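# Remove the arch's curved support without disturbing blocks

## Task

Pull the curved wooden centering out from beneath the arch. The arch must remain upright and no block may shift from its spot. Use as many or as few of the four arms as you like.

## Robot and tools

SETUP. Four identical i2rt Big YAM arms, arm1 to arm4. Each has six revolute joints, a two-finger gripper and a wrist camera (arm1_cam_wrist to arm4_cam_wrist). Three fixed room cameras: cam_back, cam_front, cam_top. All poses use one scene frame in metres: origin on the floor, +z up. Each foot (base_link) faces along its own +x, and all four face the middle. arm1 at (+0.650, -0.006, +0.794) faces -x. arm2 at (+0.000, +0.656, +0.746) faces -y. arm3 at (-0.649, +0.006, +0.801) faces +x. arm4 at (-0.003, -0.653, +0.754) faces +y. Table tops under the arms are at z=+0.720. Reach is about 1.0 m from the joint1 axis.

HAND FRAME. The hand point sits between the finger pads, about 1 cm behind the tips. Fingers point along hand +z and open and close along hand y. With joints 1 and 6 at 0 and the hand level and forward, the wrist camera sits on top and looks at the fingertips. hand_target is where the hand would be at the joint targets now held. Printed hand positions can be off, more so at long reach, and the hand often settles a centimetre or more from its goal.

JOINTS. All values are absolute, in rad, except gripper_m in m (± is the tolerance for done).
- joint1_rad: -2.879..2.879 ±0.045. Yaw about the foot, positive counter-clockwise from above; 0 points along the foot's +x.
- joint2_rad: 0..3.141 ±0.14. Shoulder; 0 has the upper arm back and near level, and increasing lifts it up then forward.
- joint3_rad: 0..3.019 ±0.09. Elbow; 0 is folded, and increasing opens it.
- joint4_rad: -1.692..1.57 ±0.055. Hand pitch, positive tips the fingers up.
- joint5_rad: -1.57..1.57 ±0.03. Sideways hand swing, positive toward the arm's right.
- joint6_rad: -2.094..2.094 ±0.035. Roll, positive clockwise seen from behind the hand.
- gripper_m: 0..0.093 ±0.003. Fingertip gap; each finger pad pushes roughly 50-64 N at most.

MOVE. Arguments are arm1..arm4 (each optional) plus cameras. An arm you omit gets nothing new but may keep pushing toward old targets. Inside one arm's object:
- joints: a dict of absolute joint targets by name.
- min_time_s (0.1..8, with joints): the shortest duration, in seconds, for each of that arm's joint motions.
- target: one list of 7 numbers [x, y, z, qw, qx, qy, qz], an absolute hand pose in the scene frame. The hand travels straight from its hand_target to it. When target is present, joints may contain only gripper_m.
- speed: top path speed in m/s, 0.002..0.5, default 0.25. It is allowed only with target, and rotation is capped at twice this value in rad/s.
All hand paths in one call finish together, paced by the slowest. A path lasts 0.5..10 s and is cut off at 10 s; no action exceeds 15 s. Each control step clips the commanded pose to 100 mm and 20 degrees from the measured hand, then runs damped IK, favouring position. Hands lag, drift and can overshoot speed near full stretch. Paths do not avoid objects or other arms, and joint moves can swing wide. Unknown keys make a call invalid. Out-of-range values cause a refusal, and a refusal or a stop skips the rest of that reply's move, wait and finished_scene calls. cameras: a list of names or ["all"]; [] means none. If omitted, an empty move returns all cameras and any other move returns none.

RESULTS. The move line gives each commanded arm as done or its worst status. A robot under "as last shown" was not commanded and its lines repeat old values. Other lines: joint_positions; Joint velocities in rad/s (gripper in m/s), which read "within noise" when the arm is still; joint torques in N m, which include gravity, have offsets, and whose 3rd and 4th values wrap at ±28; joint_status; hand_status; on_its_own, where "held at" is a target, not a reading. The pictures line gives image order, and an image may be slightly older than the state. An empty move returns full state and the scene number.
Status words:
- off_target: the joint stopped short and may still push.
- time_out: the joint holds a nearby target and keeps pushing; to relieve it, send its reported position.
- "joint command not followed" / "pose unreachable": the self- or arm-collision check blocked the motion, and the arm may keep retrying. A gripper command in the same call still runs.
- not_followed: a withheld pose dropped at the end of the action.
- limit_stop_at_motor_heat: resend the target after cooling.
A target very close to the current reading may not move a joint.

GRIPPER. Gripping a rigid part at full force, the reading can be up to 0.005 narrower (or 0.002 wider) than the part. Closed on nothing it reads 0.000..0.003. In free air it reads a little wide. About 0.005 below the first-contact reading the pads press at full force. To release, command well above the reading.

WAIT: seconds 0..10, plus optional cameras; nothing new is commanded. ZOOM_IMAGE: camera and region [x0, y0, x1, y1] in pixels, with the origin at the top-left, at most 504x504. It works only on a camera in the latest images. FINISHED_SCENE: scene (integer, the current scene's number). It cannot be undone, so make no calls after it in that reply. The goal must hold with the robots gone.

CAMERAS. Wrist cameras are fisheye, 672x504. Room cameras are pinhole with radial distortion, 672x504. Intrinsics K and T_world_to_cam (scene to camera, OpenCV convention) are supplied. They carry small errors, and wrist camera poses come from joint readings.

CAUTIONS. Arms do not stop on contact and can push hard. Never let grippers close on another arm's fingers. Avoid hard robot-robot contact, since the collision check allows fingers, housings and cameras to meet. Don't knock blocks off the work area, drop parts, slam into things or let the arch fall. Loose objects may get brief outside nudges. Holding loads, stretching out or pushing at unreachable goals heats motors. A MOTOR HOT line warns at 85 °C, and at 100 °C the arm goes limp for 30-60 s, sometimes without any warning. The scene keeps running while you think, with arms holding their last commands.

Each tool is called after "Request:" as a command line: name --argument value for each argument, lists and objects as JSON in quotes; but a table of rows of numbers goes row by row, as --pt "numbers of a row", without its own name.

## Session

Request:
move

Scene clock: 0.00 s.
Joint torques (N m): no reading
Motor temperatures (°C): arm1=[36 33 36 30 28 30 32] | arm2=[36 31 32 31 33 28 28] | arm3=[30 38 34 31 29 29 34] | arm4=[33 32 32 35 32 27 33]
Heat: arm1: hottest joint1_rad 36 °C; arm2: hottest joint1_rad 36 °C; arm3: hottest joint2_rad 38 °C; arm4: hottest joint4_rad 35 °C.
Joint velocities: within noise
arm1.joint_positions: joint1_rad=-0.792 joint2_rad=+0.597 joint3_rad=+1.317 joint4_rad=-1.235 joint5_rad=+0.036 joint6_rad=+0.139 gripper_m=+0.09396
arm1.joint_status: not commanded
arm1.hand: x=+0.4866 y=+0.1760 z=+1.3259 quat_wxyz=(-0.185, +0.761, -0.404, -0.473) (m; scene frame)
arm1.hand_target: x=+0.4882 y=+0.1742 z=+1.3369 quat_wxyz=(-0.188, +0.755, -0.401, -0.483) (m; scene frame)
arm1.hand_status: not commanded
arm2.joint_positions: joint1_rad=+0.031 joint2_rad=+0.603 joint3_rad=+1.457 joint4_rad=-1.387 joint5_rad=-0.263 joint6_rad=+0.761 gripper_m=+0.09396
arm2.joint_status: not commanded
arm2.hand: x=+0.0421 y=+0.4486 z=+1.3126 quat_wxyz=(-0.497, -0.768, -0.393, +0.094) (m; scene frame)
arm2.hand_target: x=+0.0421 y=+0.4516 z=+1.3209 quat_wxyz=(-0.505, -0.763, -0.391, +0.098) (m; scene frame)
arm2.hand_status: not commanded
arm3.joint_positions: joint1_rad=+0.554 joint2_rad=+0.643 joint3_rad=+1.438 joint4_rad=-1.241 joint5_rad=+0.294 joint6_rad=+0.554 gripper_m=+0.09396
arm3.joint_status: not commanded
arm3.hand: x=-0.4138 y=+0.1037 z=+1.3791 quat_wxyz=(-0.507, -0.061, -0.841, -0.178) (m; scene frame)
arm3.hand_target: x=-0.4167 y=+0.1018 z=+1.3926 quat_wxyz=(-0.517, -0.063, -0.833, -0.186) (m; scene frame)
arm3.hand_status: not commanded
arm4.joint_positions: joint1_rad=-0.454 joint2_rad=+0.631 joint3_rad=+1.450 joint4_rad=-1.565 joint5_rad=-0.075 joint6_rad=-0.150 gripper_m=+0.09396
arm4.joint_status: not commanded
arm4.hand: x=+0.0668 y=-0.4724 z=+1.2759 quat_wxyz=(-0.346, +0.552, -0.728, -0.214) (m; scene frame)
arm4.hand_target: x=+0.0658 y=-0.4742 z=+1.2836 quat_wxyz=(-0.354, +0.550, -0.724, -0.218) (m; scene frame)
arm4.hand_status: not commanded
pictures: arm1_cam_wrist, arm2_cam_wrist, arm3_cam_wrist, arm4_cam_wrist, cam_back, cam_front, cam_top
camera_calibration:
arm1_cam_wrist: T_world_to_cam=[[0.797319, 0.596147, -0.0942867, -0.368986], [0.509163, -0.748247, -0.4253, 0.451023], [-0.324091, 0.291093, -0.900128, 1.42768], [0, 0, 0, 1]] pos_world=[0.527254, 0.141859, 1.44212]
arm2_cam_wrist: T_world_to_cam=[[-0.701394, 0.201794, -0.683612, 0.835716], [0.409312, 0.899214, -0.154522, -0.212758], [0.583532, -0.388191, -0.713301, 1.21205], [0, 0, 0, 1]] pos_world=[-0.0340186, 0.493179, 1.40298]
arm3_cam_wrist: T_world_to_cam=[[0.0879263, -0.924112, -0.371868, 0.64589], [-0.911985, 0.0754847, -0.403218, 0.172778], [0.400689, 0.374592, -0.83614, 1.40781], [0, 0, 0, 1]] pos_world=[-0.463312, 0.0564809, 1.48697]
arm4_cam_wrist: T_world_to_cam=[[0.951578, -0.295641, 0.084239, -0.312856], [-0.273853, -0.939752, -0.204623, -0.161551], [0.139659, 0.171646, -0.975209, 1.44366], [0, 0, 0, 1]] pos_world=[0.0518457, -0.492109, 1.40116]

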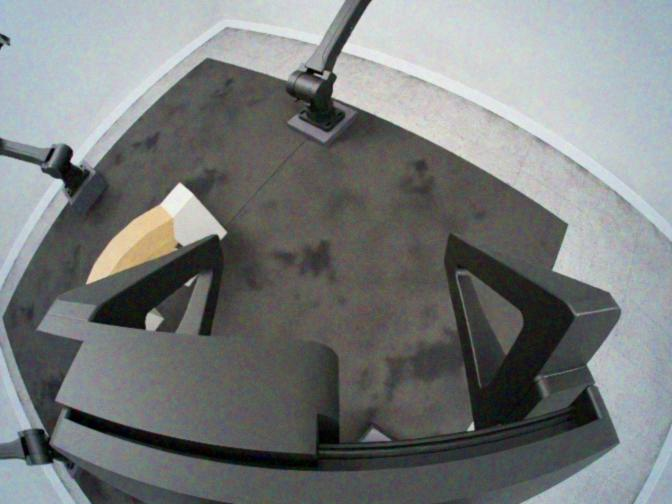

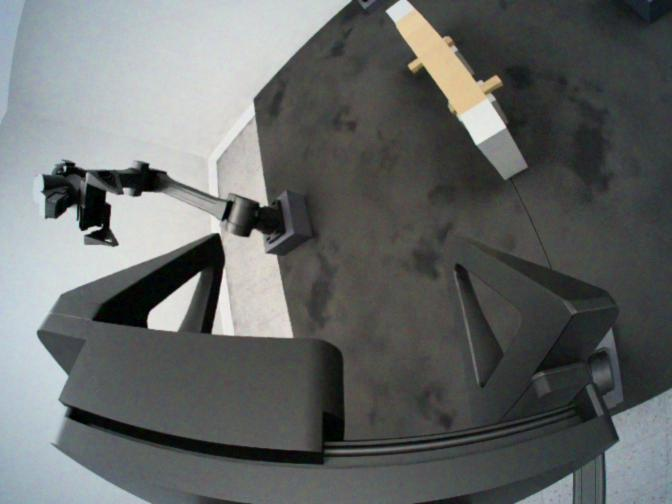

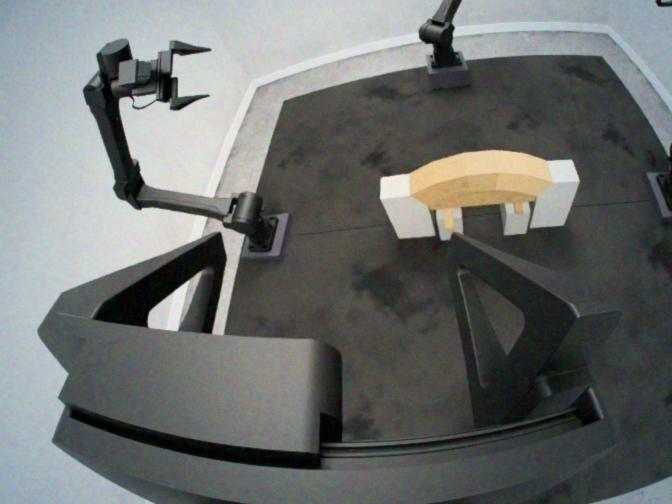

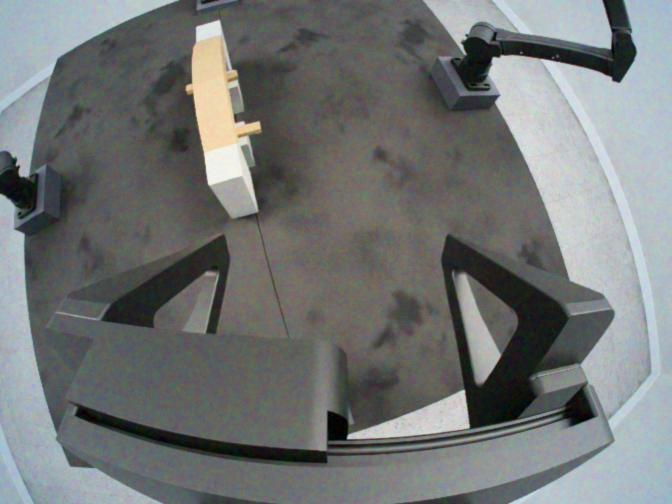

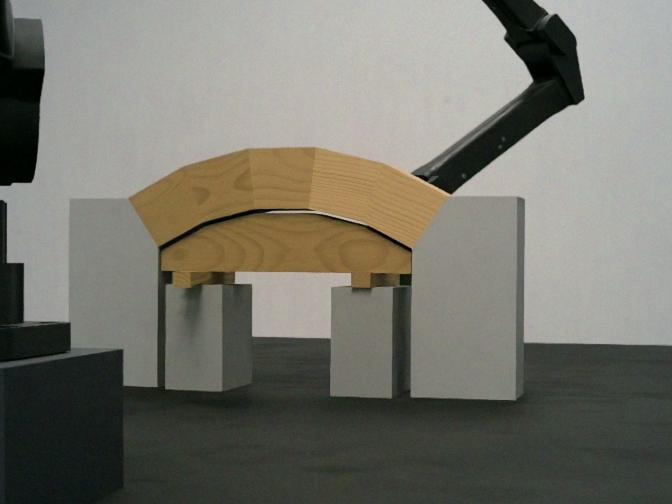

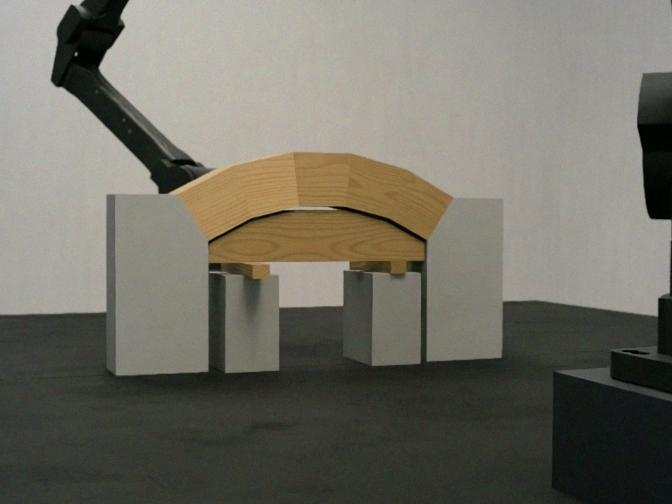

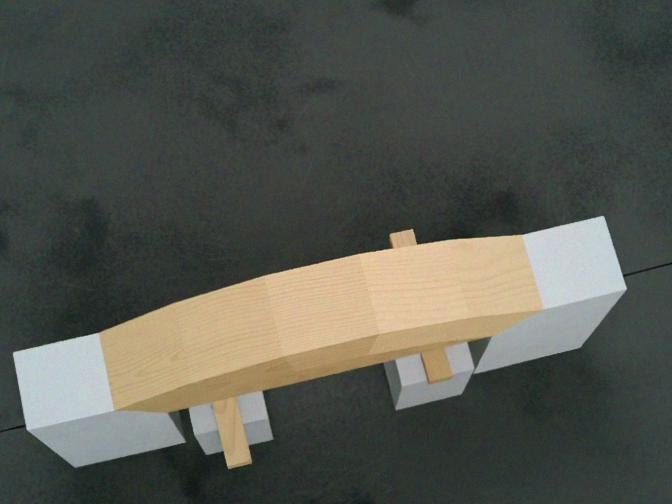

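Request:
move --arm3 '{"target": [-0.19, -0.006, 0.86, 0.7071, 0.005, 0.7071, -0.005], "speed": 0.3}' --arm1 '{"target": [0.14, -0.10, 0.885, 0, -0.9239, 0, 0.3827], "speed": 0.3}' --cameras '["arm1_cam_wrist", "arm3_cam_wrist", "cam_top", "cam_front"]'

Scene clock: 6.00 s.
Joint torques (N m): arm1=[0.38 -8.12 9.43 2.82 -0.02 -0.2] | arm2=[1.03 3.84 9.4 2.26 -0.02 -0.06] | arm3=[-1.03 -8.35 2.58 2.26 -0.02 -0.02] | arm4=[-1.14 4.19 8.53 1.98 0.01 0.03]
Motor temperatures (°C): arm1=[36 33 37 30 28 30 31] | arm2=[36 31 32 31 33 28 28] | arm3=[30 38 35 31 29 29 34] | arm4=[33 32 32 35 32 27 33]
Heat: arm1: hottest joint3_rad 37 °C; arm2: hottest joint1_rad 36 °C; arm3: hottest joint2_rad 38 °C; arm4: hottest joint4_rad 35 °C.
move: arm1 off_target; arm3 off_target
Joint velocities: within noise
arm1.joint_positions: joint1_rad=+0.249 joint2_rad=+1.458 joint3_rad=+0.729 joint4_rad=-0.121 joint5_rad=+0.161 joint6_rad=+0.186 gripper_m=+0.09396
arm1.joint_status: not commanded
arm1.hand: x=+0.1632 y=-0.0888 z=+0.8704 quat_wxyz=(-0.006, +0.933, -0.009, -0.361) (m; scene frame)
arm1.hand_target: x=+0.1417 y=-0.0997 z=+0.8857 quat_wxyz=(+0.000, +0.924, +0.000, -0.383) (m; scene frame)
arm1.hand_status: off_target (0.030 m and 3.0 deg from the pose sent, 0.625 m and 55.7 deg at the start)
arm2, arm4: as last shown
arm3.joint_positions: joint1_rad=-0.060 joint2_rad=+1.934 joint3_rad=+0.328 joint4_rad=+1.536 joint5_rad=-0.014 joint6_rad=+0.016 gripper_m=+0.09396
arm3.joint_status: not commanded
arm3.hand: x=-0.1950 y=-0.0016 z=+0.8585 quat_wxyz=(-0.679, -0.006, -0.734, -0.001) (m; scene frame)
arm3.hand_target: x=-0.1899 y=-0.0060 z=+0.8605 quat_wxyz=(-0.686, -0.005, -0.727, +0.005) (m; scene frame)
arm3.hand_status: off_target (0.007 m and 4.5 deg from the pose sent, 0.576 m and 35.4 deg at the start; a joint's target at an end of its range on 23 of 96 steps)
pictures: arm1_cam_wrist, arm3_cam_wrist, cam_front, cam_top
camera_calibration:
arm1_cam_wrist: T_world_to_cam=[[0.0309027, 0.999399, 0.0157179, 0.0689398], [0.992518, -0.028824, -0.118646, -0.0580789], [-0.118122, 0.0192669, -0.992812, 1.01288], [0, 0, 0, 1]] pos_world=[0.175158, -0.0900876, 0.99763]
arm3_cam_wrist: T_world_to_cam=[[0.00487845, -0.999867, -0.0155515, 0.0136021], [-0.669617, 0.00828387, -0.742661, 0.508972], [0.742691, 0.0140365, -0.669487, 0.847367], [0, 0, 0, 1]] pos_world=[-0.288582, -0.00251003, 0.945507]

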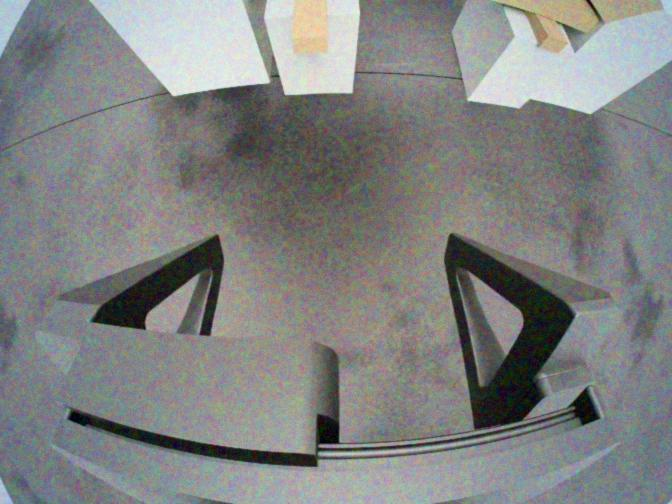

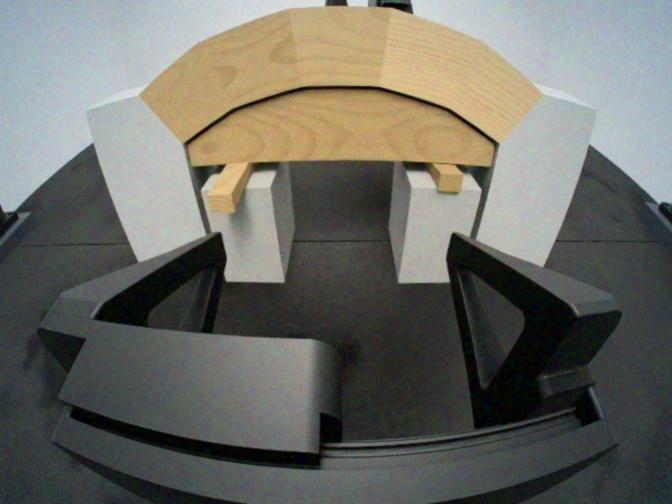

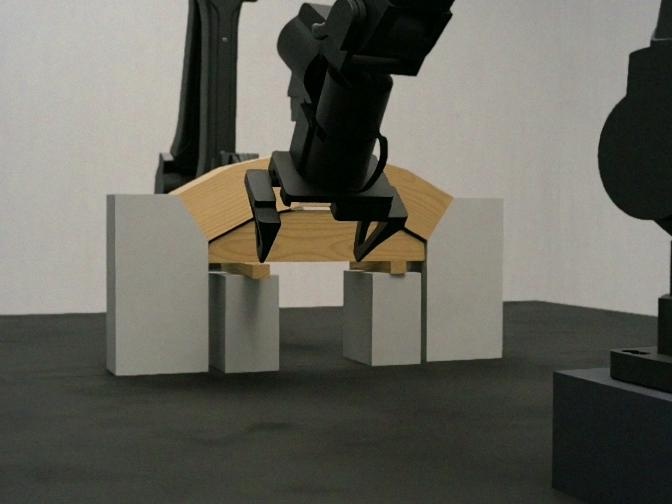

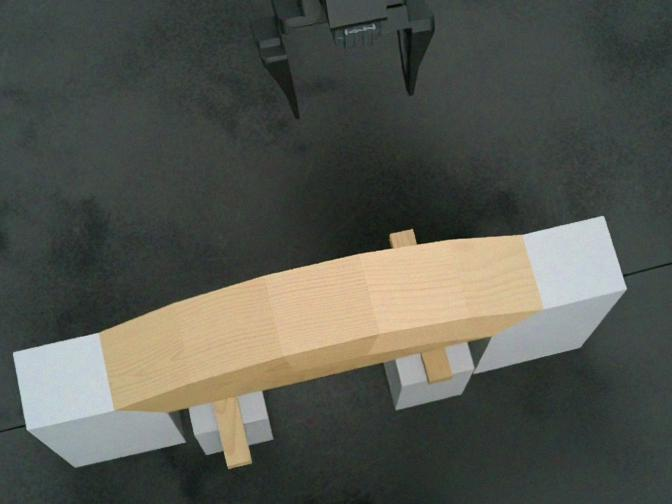

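Request:
move --arm1 '{"target":[0.065,-0.113,0.875,0,-0.9239,0,0.3827],"speed":0.08}' --cameras '["arm1_cam_wrist","cam_front"]'

Scene clock: 9.50 s.
Joint torques (N m): arm1=[-0.5 -10.93 9.92 2.41 -0.02 -0.24] | arm2=[1.03 3.49 9.32 2.29 -0.02 -0.05] | arm3=[-1.2 -8.23 2.59 2.19 -0.02 -0.03] | arm4=[-0.97 3.96 8.55 2.21 0 -0.02]
Motor temperatures (°C): arm1=[36 33 38 30 28 30 31] | arm2=[36 31 33 31 33 28 28] | arm3=[30 38 35 31 29 29 33] | arm4=[33 32 32 35 32 27 33]
Heat: arm1: hottest joint3_rad 38 °C; arm2: hottest joint1_rad 36 °C; arm3: hottest joint2_rad 38 °C; arm4: hottest joint4_rad 35 °C.
move: arm1 off_target
Joint velocities: within noise
arm1.joint_positions: joint1_rad=+0.249 joint2_rad=+1.645 joint3_rad=+0.930 joint4_rad=-0.121 joint5_rad=+0.155 joint6_rad=+0.179 gripper_m=+0.09396
arm1.joint_status: not commanded
arm1.hand: x=+0.0880 y=-0.1071 z=+0.8658 quat_wxyz=(-0.003, +0.930, -0.005, -0.367) (m; scene frame)
arm1.hand_target: x=+0.0664 y=-0.1127 z=+0.8756 quat_wxyz=(+0.000, +0.924, +0.000, -0.383) (m; scene frame)
arm1.hand_status: off_target (0.025 m and 2.0 deg from the pose sent, 0.101 m and 3.0 deg at the start)
arm2, arm3, arm4: as last shown
pictures: arm1_cam_wrist, cam_front
camera_calibration:
arm1_cam_wrist: T_world_to_cam=[[0.0207259, 0.999711, 0.0122199, 0.0935937], [0.99111, -0.0189379, -0.131692, 0.0279257], [-0.131423, 0.0148407, -0.991215, 0.999157], [0, 0, 0, 1]] pos_world=[0.101695, -0.107866, 0.992913]

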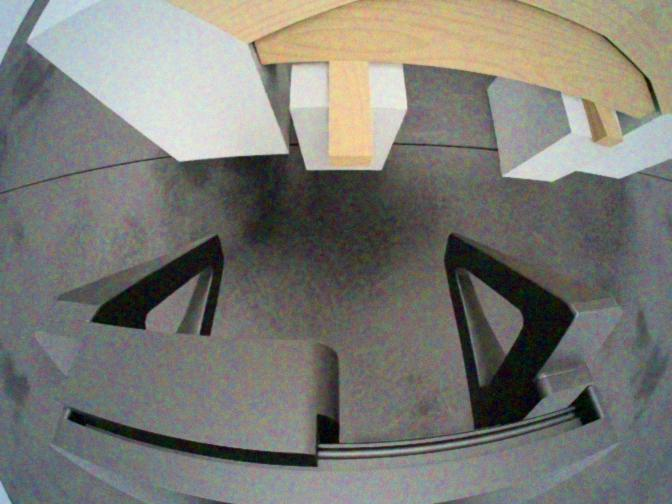

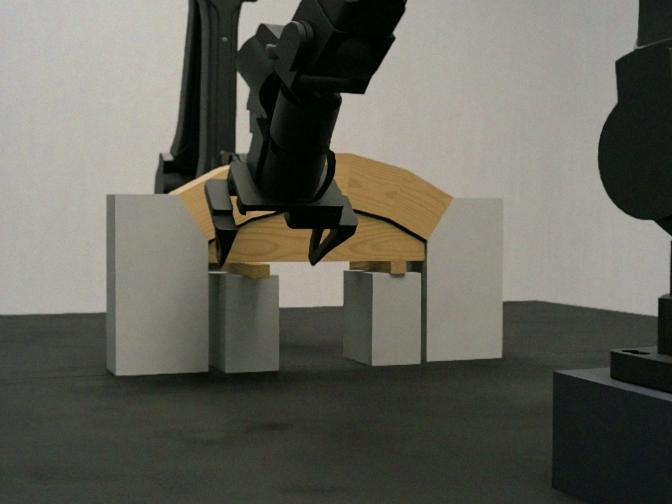

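Request:
zoom_image --camera "arm1_cam_wrist" --region '[240, 40, 460, 205]'

Request:
zoom_image --camera "cam_front" --region '[180, 180, 440, 375]'

Scaled by 2.291 from the camera's 672x504 image, which has a finer 960x720 frame.

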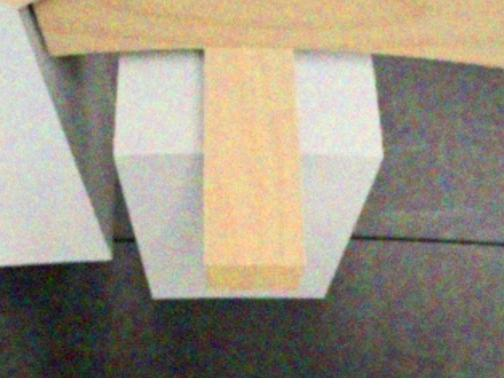

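Scaled by 1.938 from the camera's 672x504 image, which has a finer 960x720 frame.

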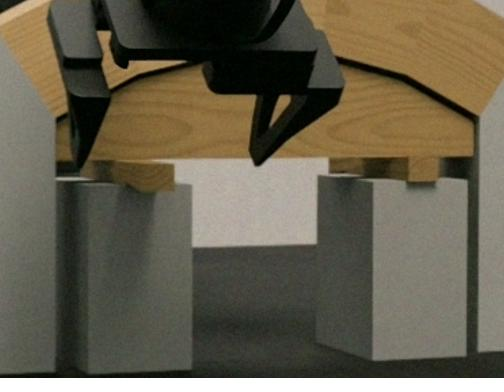

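Request:
move --arm1 '{"target":[0.028,-0.1025,0.873,0,-0.9239,0,0.3827],"speed":0.05}' --cameras '["arm1_cam_wrist"]'

Request:
zoom_image --camera "arm1_cam_wrist" --region '[180, 60, 500, 300]'

Scene clock: 12.27 s.
Joint torques (N m): arm1=[-1.38 -12.28 9.89 1.63 -0.05 -0.27] | arm2=[1.26 3.96 9.33 2.29 -0.03 -0.04] | arm3=[-1.03 -8.41 2.62 2.25 -0.03 -0.02] | arm4=[-0.97 3.9 8.68 2.06 -0.04 0.04]
Motor temperatures (°C): arm1=[36 34 39 30 28 30 31] | arm2=[36 31 33 31 33 28 28] | arm3=[30 38 35 31 29 29 33] | arm4=[33 32 32 35 32 27 33]
Heat: arm1: hottest joint3_rad 39 °C; arm2: hottest joint1_rad 36 °C; arm3: hottest joint2_rad 38 °C; arm4: hottest joint4_rad 35 °C.
move: arm1 off_target
Joint velocities: within noise
arm1.joint_positions: joint1_rad=+0.225 joint2_rad=+1.722 joint3_rad=+1.030 joint4_rad=-0.121 joint5_rad=+0.129 joint6_rad=+0.152 gripper_m=+0.09396
arm1.joint_status: not commanded
arm1.hand: x=+0.0486 y=-0.1054 z=+0.8679 quat_wxyz=(+0.002, +0.927, +0.000, -0.376) (m; scene frame)
arm1.hand_target: x=+0.0291 y=-0.1021 z=+0.8733 quat_wxyz=(+0.000, +0.924, +0.000, -0.383) (m; scene frame)
arm1.hand_status: off_target (0.021 m and 0.8 deg from the pose sent, 0.061 m and 2.0 deg at the start)
arm2, arm3, arm4: as last shown
pictures: arm1_cam_wrist
camera_calibration:
arm1_cam_wrist: T_world_to_cam=[[0.00867917, 0.999939, 0.00677947, 0.0979258], [0.988565, -0.00755934, -0.150607, 0.0851055], [-0.150547, 0.00800909, -0.98857, 0.993895], [0, 0, 0, 1]] pos_world=[0.0646455, -0.105237, 0.994689]

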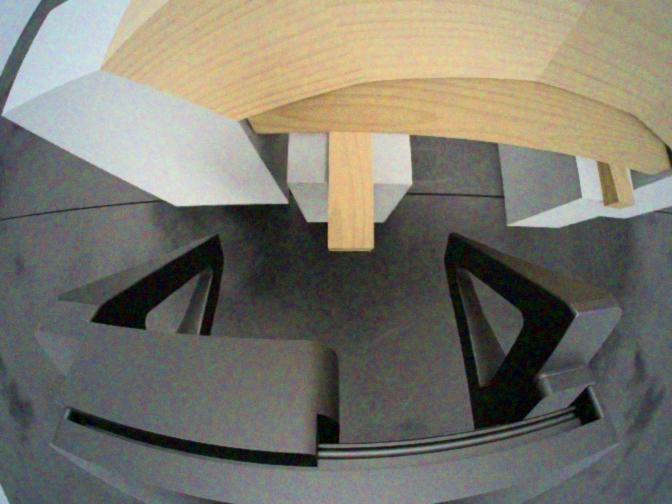

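Scaled by 1.575 from the camera's 672x504 image, which has a finer 960x720 frame.

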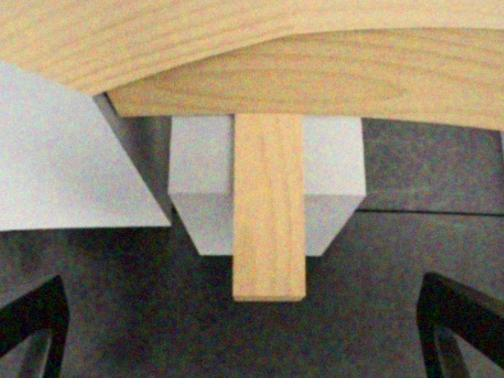

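Request:
move --arm1 '{"target":[0.022,-0.094,0.857,0,-0.9239,0,0.3827],"speed":0.04}' --cameras '["arm1_cam_wrist","cam_front"]'

Request:
zoom_image --camera "arm1_cam_wrist" --region '[180, 60, 500, 300]'

Request:
zoom_image --camera "cam_front" --region '[180, 180, 440, 375]'

Scene clock: 13.67 s.
Joint torques (N m): arm1=[-1.44 -12.81 9.69 2.92 -0.05 -0.27] | arm2=[1.08 3.78 9.39 2.33 -0.02 -0.05] | arm3=[-1.08 -8.29 2.61 2.22 -0.03 -0.03] | arm4=[-0.79 4.01 8.64 2.14 -0.03 0]
Motor temperatures (°C): arm1=[36 34 39 30 28 30 31] | arm2=[36 31 33 31 32 28 28] | arm3=[30 38 35 31 29 29 33] | arm4=[33 32 33 35 32 27 33]
Heat: arm1: hottest joint3_rad 39 °C; arm2: hottest joint1_rad 36 °C; arm3: hottest joint2_rad 38 °C; arm4: hottest joint4_rad 35 °C.
move: arm1 off_target
Joint velocities: within noise
arm1.joint_positions: joint1_rad=+0.207 joint2_rad=+1.760 joint3_rad=+1.030 joint4_rad=-0.112 joint5_rad=+0.117 joint6_rad=+0.139 gripper_m=+0.09396
arm1.joint_status: not commanded
arm1.hand: x=+0.0480 y=-0.0963 z=+0.8468 quat_wxyz=(-0.001, +0.932, +0.001, -0.362) (m; scene frame)
arm1.hand_target: x=+0.0237 y=-0.0936 z=+0.8575 quat_wxyz=(+0.000, +0.924, +0.000, -0.383) (m; scene frame)
arm1.hand_status: off_target (0.028 m and 2.6 deg from the pose sent, 0.031 m and 0.9 deg at the start)
arm2, arm3, arm4: as last shown
pictures: arm1_cam_wrist, cam_front
camera_calibration:
arm1_cam_wrist: T_world_to_cam=[[0.00856572, 0.999879, 0.0129699, 0.0837896], [0.992695, -0.00694169, -0.120455, 0.0568186], [-0.12035, 0.0139069, -0.992634, 0.975456], [0, 0, 0, 1]] pos_world=[0.0602751, -0.0969507, 0.974029]

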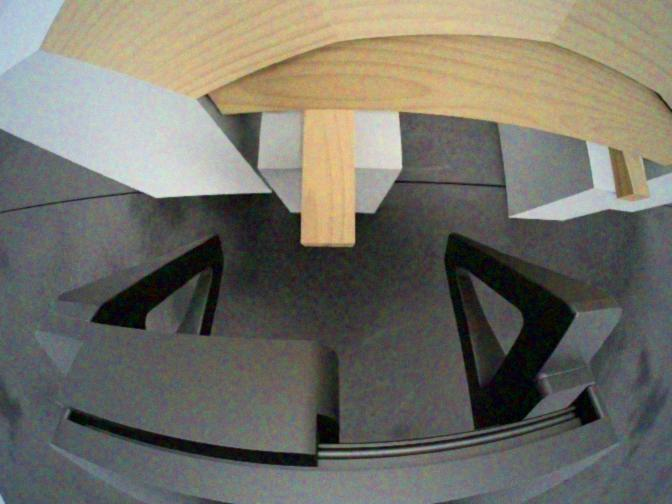

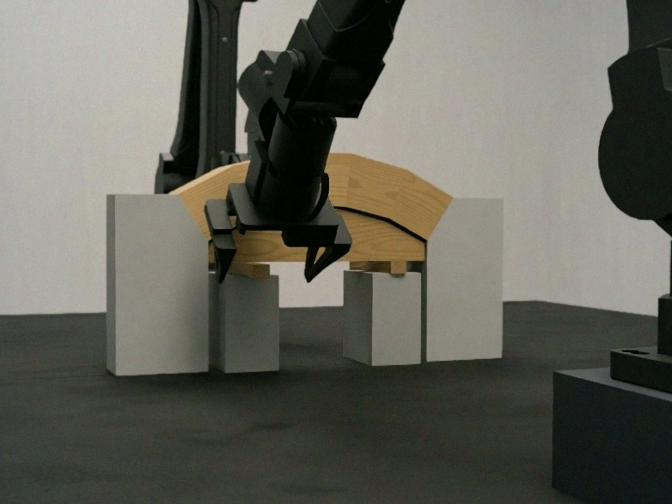

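Scaled by 1.575 from the camera's 672x504 image, which has a finer 960x720 frame.

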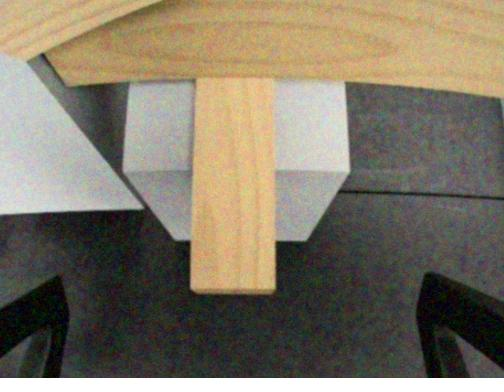

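Scaled by 1.938 from the camera's 672x504 image, which has a finer 960x720 frame.

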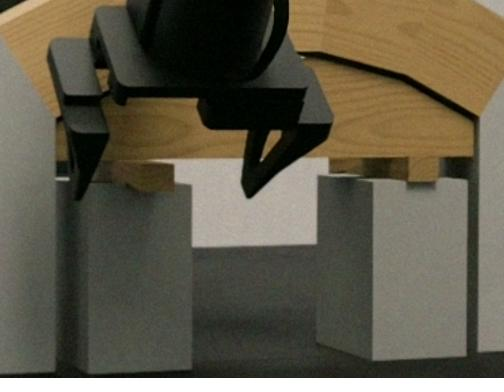

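Request:
move --arm1 '{"target":[0.013,-0.097,0.868,0,-0.9239,0,0.3827],"speed":0.04}' --cameras '["arm1_cam_wrist","cam_front"]'

Request:
zoom_image --camera "arm1_cam_wrist" --region '[180, 60, 500, 300]'

Request:
zoom_image --camera "cam_front" --region '[180, 180, 440, 375]'

Scene clock: 15.10 s.
Joint torques (N m): arm1=[-1.2 -12.98 9.96 1.25 -0.01 -0.21] | arm2=[1.08 3.72 9.32 2.29 -0.01 -0.06] | arm3=[-1.03 -8.41 2.62 2.24 -0.02 -0.02] | arm4=[-0.73 4.07 8.73 2.09 -0.02 0.04]
Motor temperatures (°C): arm1=[36 34 39 30 28 30 31] | arm2=[36 31 33 31 32 28 28] | arm3=[30 38 35 31 29 29 33] | arm4=[33 32 33 35 32 27 33]
Heat: arm1: hottest joint3_rad 39 °C; arm2: hottest joint1_rad 36 °C; arm3: hottest joint2_rad 38 °C; arm4: hottest joint4_rad 35 °C.
move: arm1 off_target
Joint velocities: within noise
arm1.joint_positions: joint1_rad=+0.207 joint2_rad=+1.760 joint3_rad=+1.071 joint4_rad=-0.112 joint5_rad=+0.117 joint6_rad=+0.139 gripper_m=+0.09396
arm1.joint_status: not commanded
arm1.hand: x=+0.0312 y=-0.0996 z=+0.8652 quat_wxyz=(+0.002, +0.925, +0.000, -0.380) (m; scene frame)
arm1.hand_target: x=+0.0140 y=-0.0968 z=+0.8681 quat_wxyz=(+0.000, +0.924, +0.000, -0.383) (m; scene frame)
arm1.hand_status: off_target (0.019 m and 0.4 deg from the pose sent, 0.041 m and 2.6 deg at the start)
arm2, arm3, arm4: as last shown
pictures: arm1_cam_wrist, cam_front
camera_calibration:
arm1_cam_wrist: T_world_to_cam=[[0.00851987, 0.99995, 0.00531952, 0.093639], [0.987188, -0.00756324, -0.159384, 0.109493], [-0.159336, 0.0066093, -0.987202, 0.987562], [0, 0, 0, 1]] pos_world=[0.048466, -0.0993332, 0.991877]

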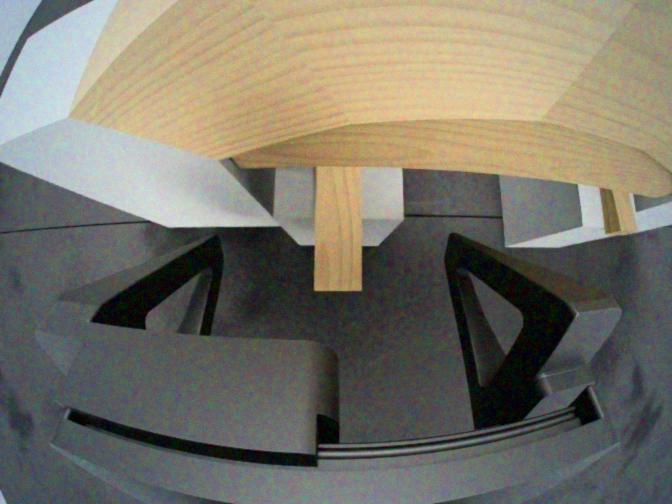

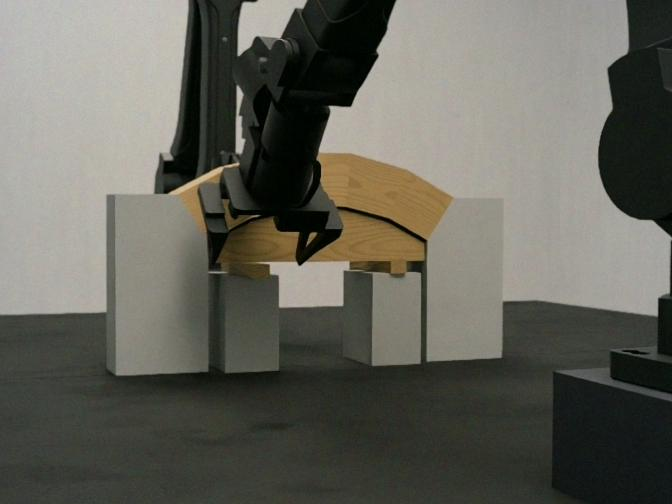

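Scaled by 1.575 from the camera's 672x504 image, which has a finer 960x720 frame.

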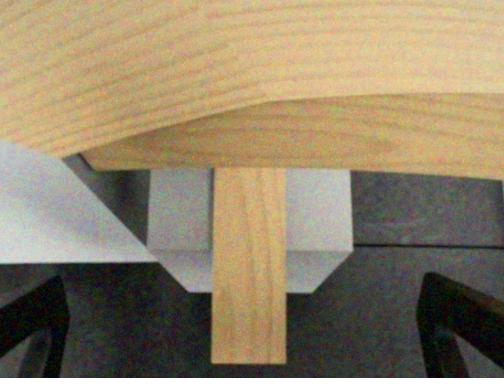

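Scaled by 1.938 from the camera's 672x504 image, which has a finer 960x720 frame.

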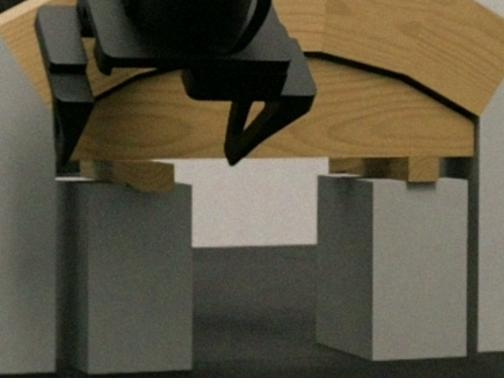

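Request:
move --arm1 '{"target":[0.013,-0.095,0.862,0,-0.9239,0,0.3827],"speed":0.04}' --cameras '["arm1_cam_wrist","cam_front"]'

Request:
zoom_image --camera "arm1_cam_wrist" --region '[180, 60, 500, 300]'

Request:
zoom_image --camera "cam_front" --region '[180, 180, 440, 375]'

Scene clock: 16.47 s.
Joint torques (N m): arm1=[-1.49 -13.04 9.46 1.92 -0.06 -0.24] | arm2=[1.03 3.72 9.29 2.25 -0.02 -0.06] | arm3=[-0.97 -8.47 2.59 2.26 -0.03 -0.03] | arm4=[-1.2 4.19 8.5 2.1 -0.02 0.04]
Motor temperatures (°C): arm1=[36 34 40 30 28 30 31] | arm2=[36 31 33 31 32 28 28] | arm3=[30 38 35 32 29 29 33] | arm4=[33 32 33 35 32 27 33]
Heat: arm1: hottest joint3_rad 40 °C; arm2: hottest joint1_rad 36 °C; arm3: hottest joint2_rad 38 °C; arm4: hottest joint4_rad 35 °C.
move: arm1 off_target
Joint velocities: within noise
arm1.joint_positions: joint1_rad=+0.207 joint2_rad=+1.770 joint3_rad=+1.071 joint4_rad=-0.112 joint5_rad=+0.116 joint6_rad=+0.138 gripper_m=+0.09396
arm1.joint_status: not commanded
arm1.hand: x=+0.0318 y=-0.0996 z=+0.8590 quat_wxyz=(+0.002, +0.927, +0.000, -0.375) (m; scene frame)
arm1.hand_target: x=+0.0140 y=-0.0947 z=+0.8623 quat_wxyz=(+0.000, +0.924, +0.000, -0.383) (m; scene frame)
arm1.hand_status: off_target (0.020 m and 0.9 deg from the pose sent, 0.019 m and 0.4 deg at the start)
arm2, arm3, arm4: as last shown
pictures: arm1_cam_wrist, cam_front
camera_calibration:
arm1_cam_wrist: T_world_to_cam=[[0.0071858, 0.99995, 0.00701115, 0.0922755], [0.988786, -0.00605937, -0.149214, 0.0992827], [-0.149164, 0.00800475, -0.98878, 0.982649], [0, 0, 0, 1]] pos_world=[0.0477431, -0.0995351, 0.985791]

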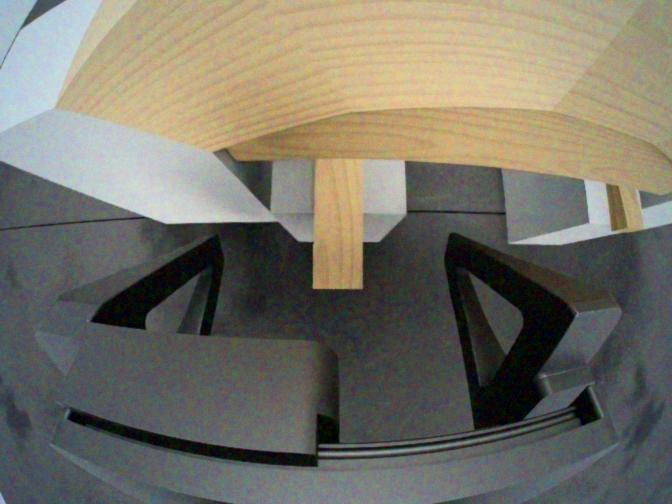

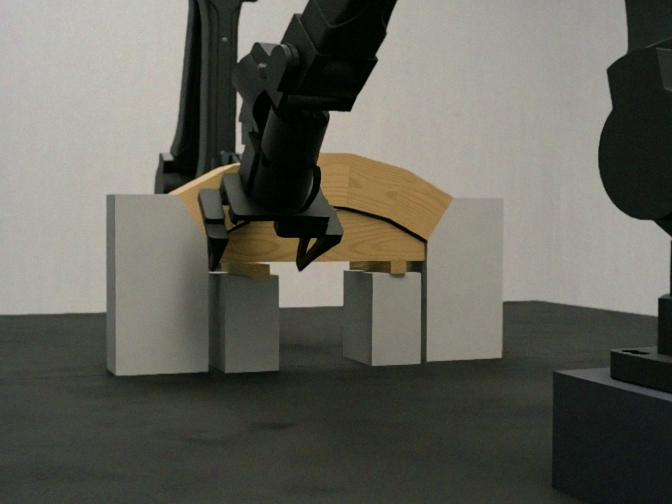

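Scaled by 1.575 from the camera's 672x504 image, which has a finer 960x720 frame.

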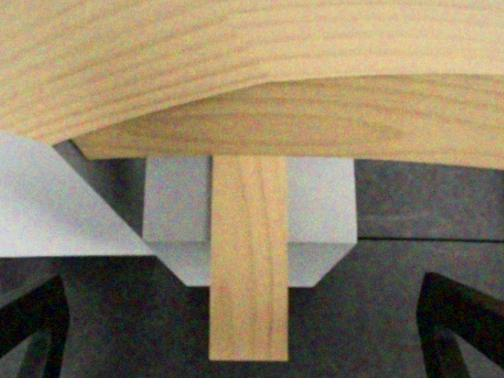

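Scaled by 1.938 from the camera's 672x504 image, which has a finer 960x720 frame.

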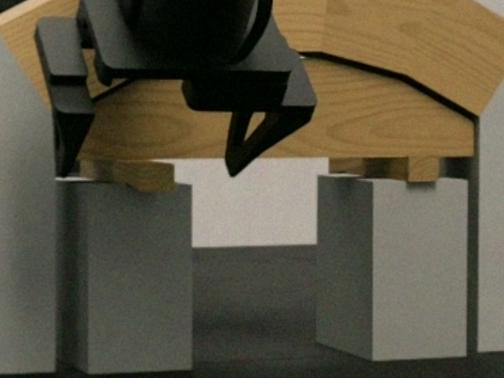

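Request:
move --arm1 '{"joints":{"gripper_m":0.016},"min_time_s":2}' --cameras '["arm1_cam_wrist","cam_front"]'

Request:
zoom_image --camera "cam_front" --region '[180, 180, 440, 375]'

Scene clock: 17.50 s.
Joint torques (N m): arm1=[-1.49 -12.98 9.44 1.95 -0.02 -0.22] | arm2=[1.03 3.78 9.33 2.33 -0.02 -0.06] | arm3=[-1.08 -8.41 2.59 2.26 -0.03 -0.03] | arm4=[-1.32 4.31 8.62 2.11 0 0.04]
Motor temperatures (°C): arm1=[36 34 40 30 28 30 31] | arm2=[36 31 33 31 32 28 28] | arm3=[30 38 35 32 29 29 33] | arm4=[33 32 33 35 32 27 33]
Heat: arm1: hottest joint3_rad 40 °C; arm2: hottest joint1_rad 36 °C; arm3: hottest joint2_rad 38 °C; arm4: hottest joint4_rad 35 °C.
move: arm1 done
Joint velocities: within noise
arm1.joint_positions: joint1_rad=+0.206 joint2_rad=+1.770 joint3_rad=+1.071 joint4_rad=-0.112 joint5_rad=+0.114 joint6_rad=+0.137 gripper_m=+0.01748
arm1.joint_status: all done
arm1.hand: x=+0.0317 y=-0.0989 z=+0.8590 quat_wxyz=(+0.002, +0.927, +0.000, -0.375) (m; scene frame)
arm1.hand_target: x=+0.0140 y=-0.0947 z=+0.8623 quat_wxyz=(+0.000, +0.924, +0.000, -0.383) (m; scene frame)
arm1.hand_status: not commanded
arm2, arm3, arm4: as last shown
pictures: arm1_cam_wrist, cam_front
camera_calibration:
arm1_cam_wrist: T_world_to_cam=[[0.00745237, 0.999949, 0.00677049, 0.0917006], [0.988802, -0.00635976, -0.149099, 0.0992436], [-0.149049, 0.00780582, -0.988799, 0.982621], [0, 0, 0, 1]] pos_world=[0.0476427, -0.0987349, 0.985791]

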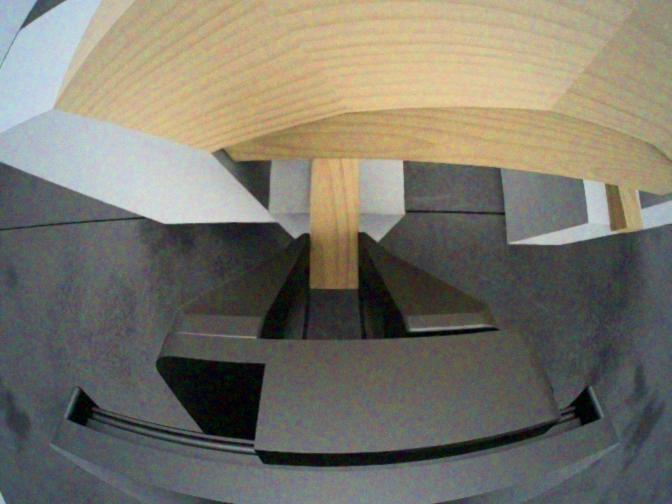

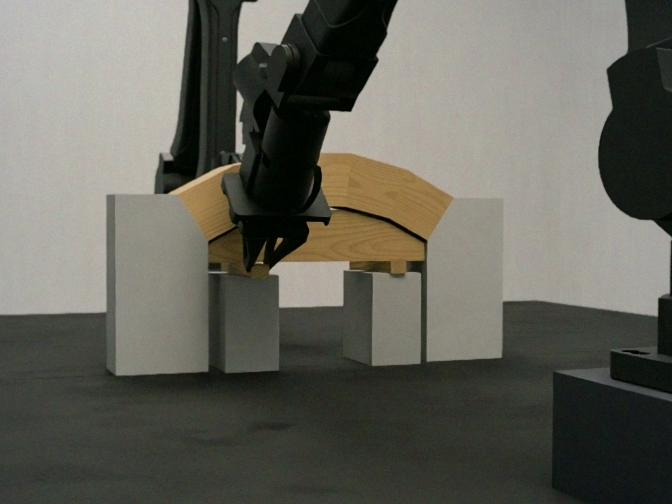

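Scaled by 1.938 from the camera's 672x504 image, which has a finer 960x720 frame.

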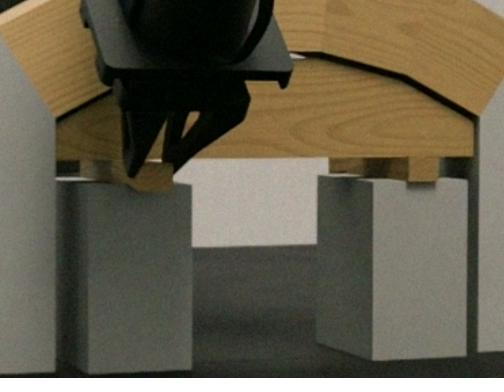

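Request:
move --arm1 '{"joints":{"gripper_m":0.011},"target":[0.014,-0.0947,0.8625,0,-0.9239,0,0.3827],"speed":0.03}'

Request:
move --arm1 '{"target":[0.055,-0.0955,0.864,0,-0.9239,0,0.3827],"speed":0.03}' --cameras '["arm1_cam_wrist","cam_front"]'

Request:
zoom_image --camera "cam_front" --region '[180, 180, 440, 375]'

Scene clock: 18.83 s.
Joint torques (N m): arm1=[-1.44 -13.22 9.26 1.91 -0.02 -0.22] | arm2=[1.14 3.84 9.33 2.25 -0.03 -0.05] | arm3=[-1.03 -8.35 2.58 2.24 -0.03 -0.03] | arm4=[-1.03 3.9 8.61 2.11 -0.03 0.01]
Motor temperatures (°C): arm1=[36 34 40 30 28 30 32] | arm2=[36 31 33 31 32 28 28] | arm3=[30 38 35 32 29 29 33] | arm4=[33 32 33 35 32 27 33]
Heat: arm1: hottest joint3_rad 40 °C; arm2: hottest joint1_rad 36 °C; arm3: hottest joint2_rad 38 °C; arm4: hottest joint4_rad 35 °C.
move: arm1 off_target
Joint velocities: within noise
arm1.joint_positions: joint1_rad=+0.206 joint2_rad=+1.770 joint3_rad=+1.071 joint4_rad=-0.112 joint5_rad=+0.114 joint6_rad=+0.137 gripper_m=+0.01733
arm1.joint_status: gripper_m off_target (ended at +0.01734, target +0.01100)
arm1.hand: x=+0.0317 y=-0.0989 z=+0.8590 quat_wxyz=(+0.002, +0.927, +0.000, -0.375) (m; scene frame)
arm1.hand_target: x=+0.0149 y=-0.0945 z=+0.8628 quat_wxyz=(+0.000, +0.924, +0.000, -0.383) (m; scene frame)
arm1.hand_status: off_target (0.019 m and 0.9 deg from the pose sent, 0.019 m and 0.9 deg at the start)
arm2.joint_positions: joint1_rad=+0.031 joint2_rad=+0.603 joint3_rad=+1.457 joint4_rad=-1.387 joint5_rad=-0.263 joint6_rad=+0.761 gripper_m=+0.09396
arm2.joint_status: not commanded
arm2.hand: x=+0.0421 y=+0.4486 z=+1.3126 quat_wxyz=(-0.497, -0.768, -0.393, +0.094) (m; scene frame)
arm2.hand_target: x=+0.0421 y=+0.4516 z=+1.3209 quat_wxyz=(-0.505, -0.763, -0.391, +0.098) (m; scene frame)
arm2.hand_status: not commanded
arm3: as last shown
arm4.joint_positions: joint1_rad=-0.454 joint2_rad=+0.631 joint3_rad=+1.450 joint4_rad=-1.565 joint5_rad=-0.075 joint6_rad=-0.150 gripper_m=+0.09396
arm4.joint_status: not commanded
arm4.hand: x=+0.0668 y=-0.4724 z=+1.2759 quat_wxyz=(-0.346, +0.552, -0.728, -0.214) (m; scene frame)
arm4.hand_target: x=+0.0658 y=-0.4742 z=+1.2836 quat_wxyz=(-0.354, +0.550, -0.724, -0.218) (m; scene frame)
arm4.hand_status: not commanded
pictures: none

Scene clock: 20.70 s.
Joint torques (N m): arm1=[-0.15 -16.09 5.11 2.81 0.18 -0.1] | arm2=[1.08 3.84 9.31 2.33 -0.02 -0.05] | arm3=[-1.14 -8.23 2.58 2.25 -0.03 -0.03] | arm4=[-0.91 4.48 8.7 2.03 0.02 0.01]
Motor temperatures (°C): arm1=[36 34 40 30 28 30 32] | arm2=[36 31 33 31 32 28 28] | arm3=[30 38 35 32 29 29 33] | arm4=[33 32 33 35 32 27 33]
Heat: arm1: hottest joint3_rad 40 °C; arm2: hottest joint1_rad 36 °C; arm3: hottest joint2_rad 38 °C; arm4: hottest joint4_rad 35 °C.
move: arm1 done
Joint velocities: within noise
arm1.joint_positions: joint1_rad=+0.206 joint2_rad=+1.730 joint3_rad=+1.007 joint4_rad=-0.099 joint5_rad=+0.120 joint6_rad=+0.137 gripper_m=+0.01732
arm1.joint_status: not commanded
arm1.hand: x=+0.0532 y=-0.0940 z=+0.8558 quat_wxyz=(-0.001, +0.929, +0.000, -0.371) (m; scene frame)
arm1.hand_target: x=+0.0549 y=-0.0955 z=+0.8641 quat_wxyz=(+0.000, +0.924, +0.000, -0.383) (m; scene frame)
arm1.hand_status: done (0.009 m and 1.4 deg from the pose sent, 0.024 m and 0.9 deg at the start)
arm2, arm4: as last shown
arm3.joint_positions: joint1_rad=-0.060 joint2_rad=+1.934 joint3_rad=+0.328 joint4_rad=+1.536 joint5_rad=-0.014 joint6_rad=+0.016 gripper_m=+0.09396
arm3.joint_status: not commanded
arm3.hand: x=-0.1950 y=-0.0016 z=+0.8585 quat_wxyz=(-0.679, -0.006, -0.734, -0.001) (m; scene frame)
arm3.hand_target: x=-0.1899 y=-0.0060 z=+0.8605 quat_wxyz=(-0.686, -0.005, -0.727, +0.005) (m; scene frame)
arm3.hand_status: not commanded
pictures: arm1_cam_wrist, cam_front
camera_calibration:
arm1_cam_wrist: T_world_to_cam=[[0.0110875, 0.999862, 0.0123816, 0.0816171], [0.990072, -0.00924207, -0.140259, 0.0696278], [-0.140125, 0.0138138, -0.990037, 0.983847], [0, 0, 0, 1]] pos_world=[0.0680201, -0.0945529, 0.982801]

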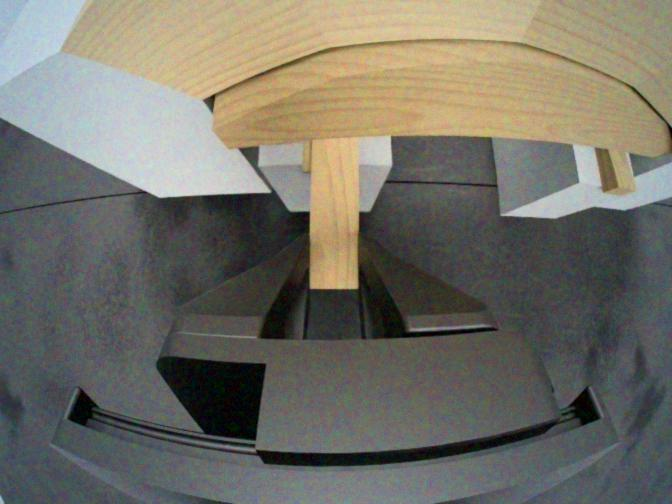

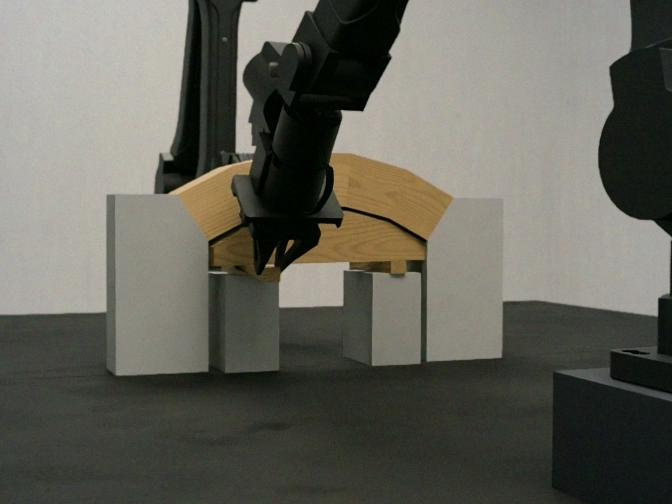

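Scaled by 1.938 from the camera's 672x504 image, which has a finer 960x720 frame.

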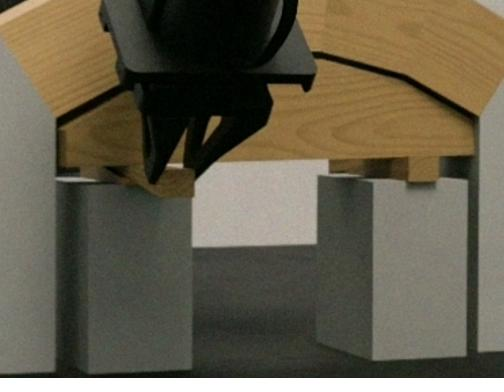

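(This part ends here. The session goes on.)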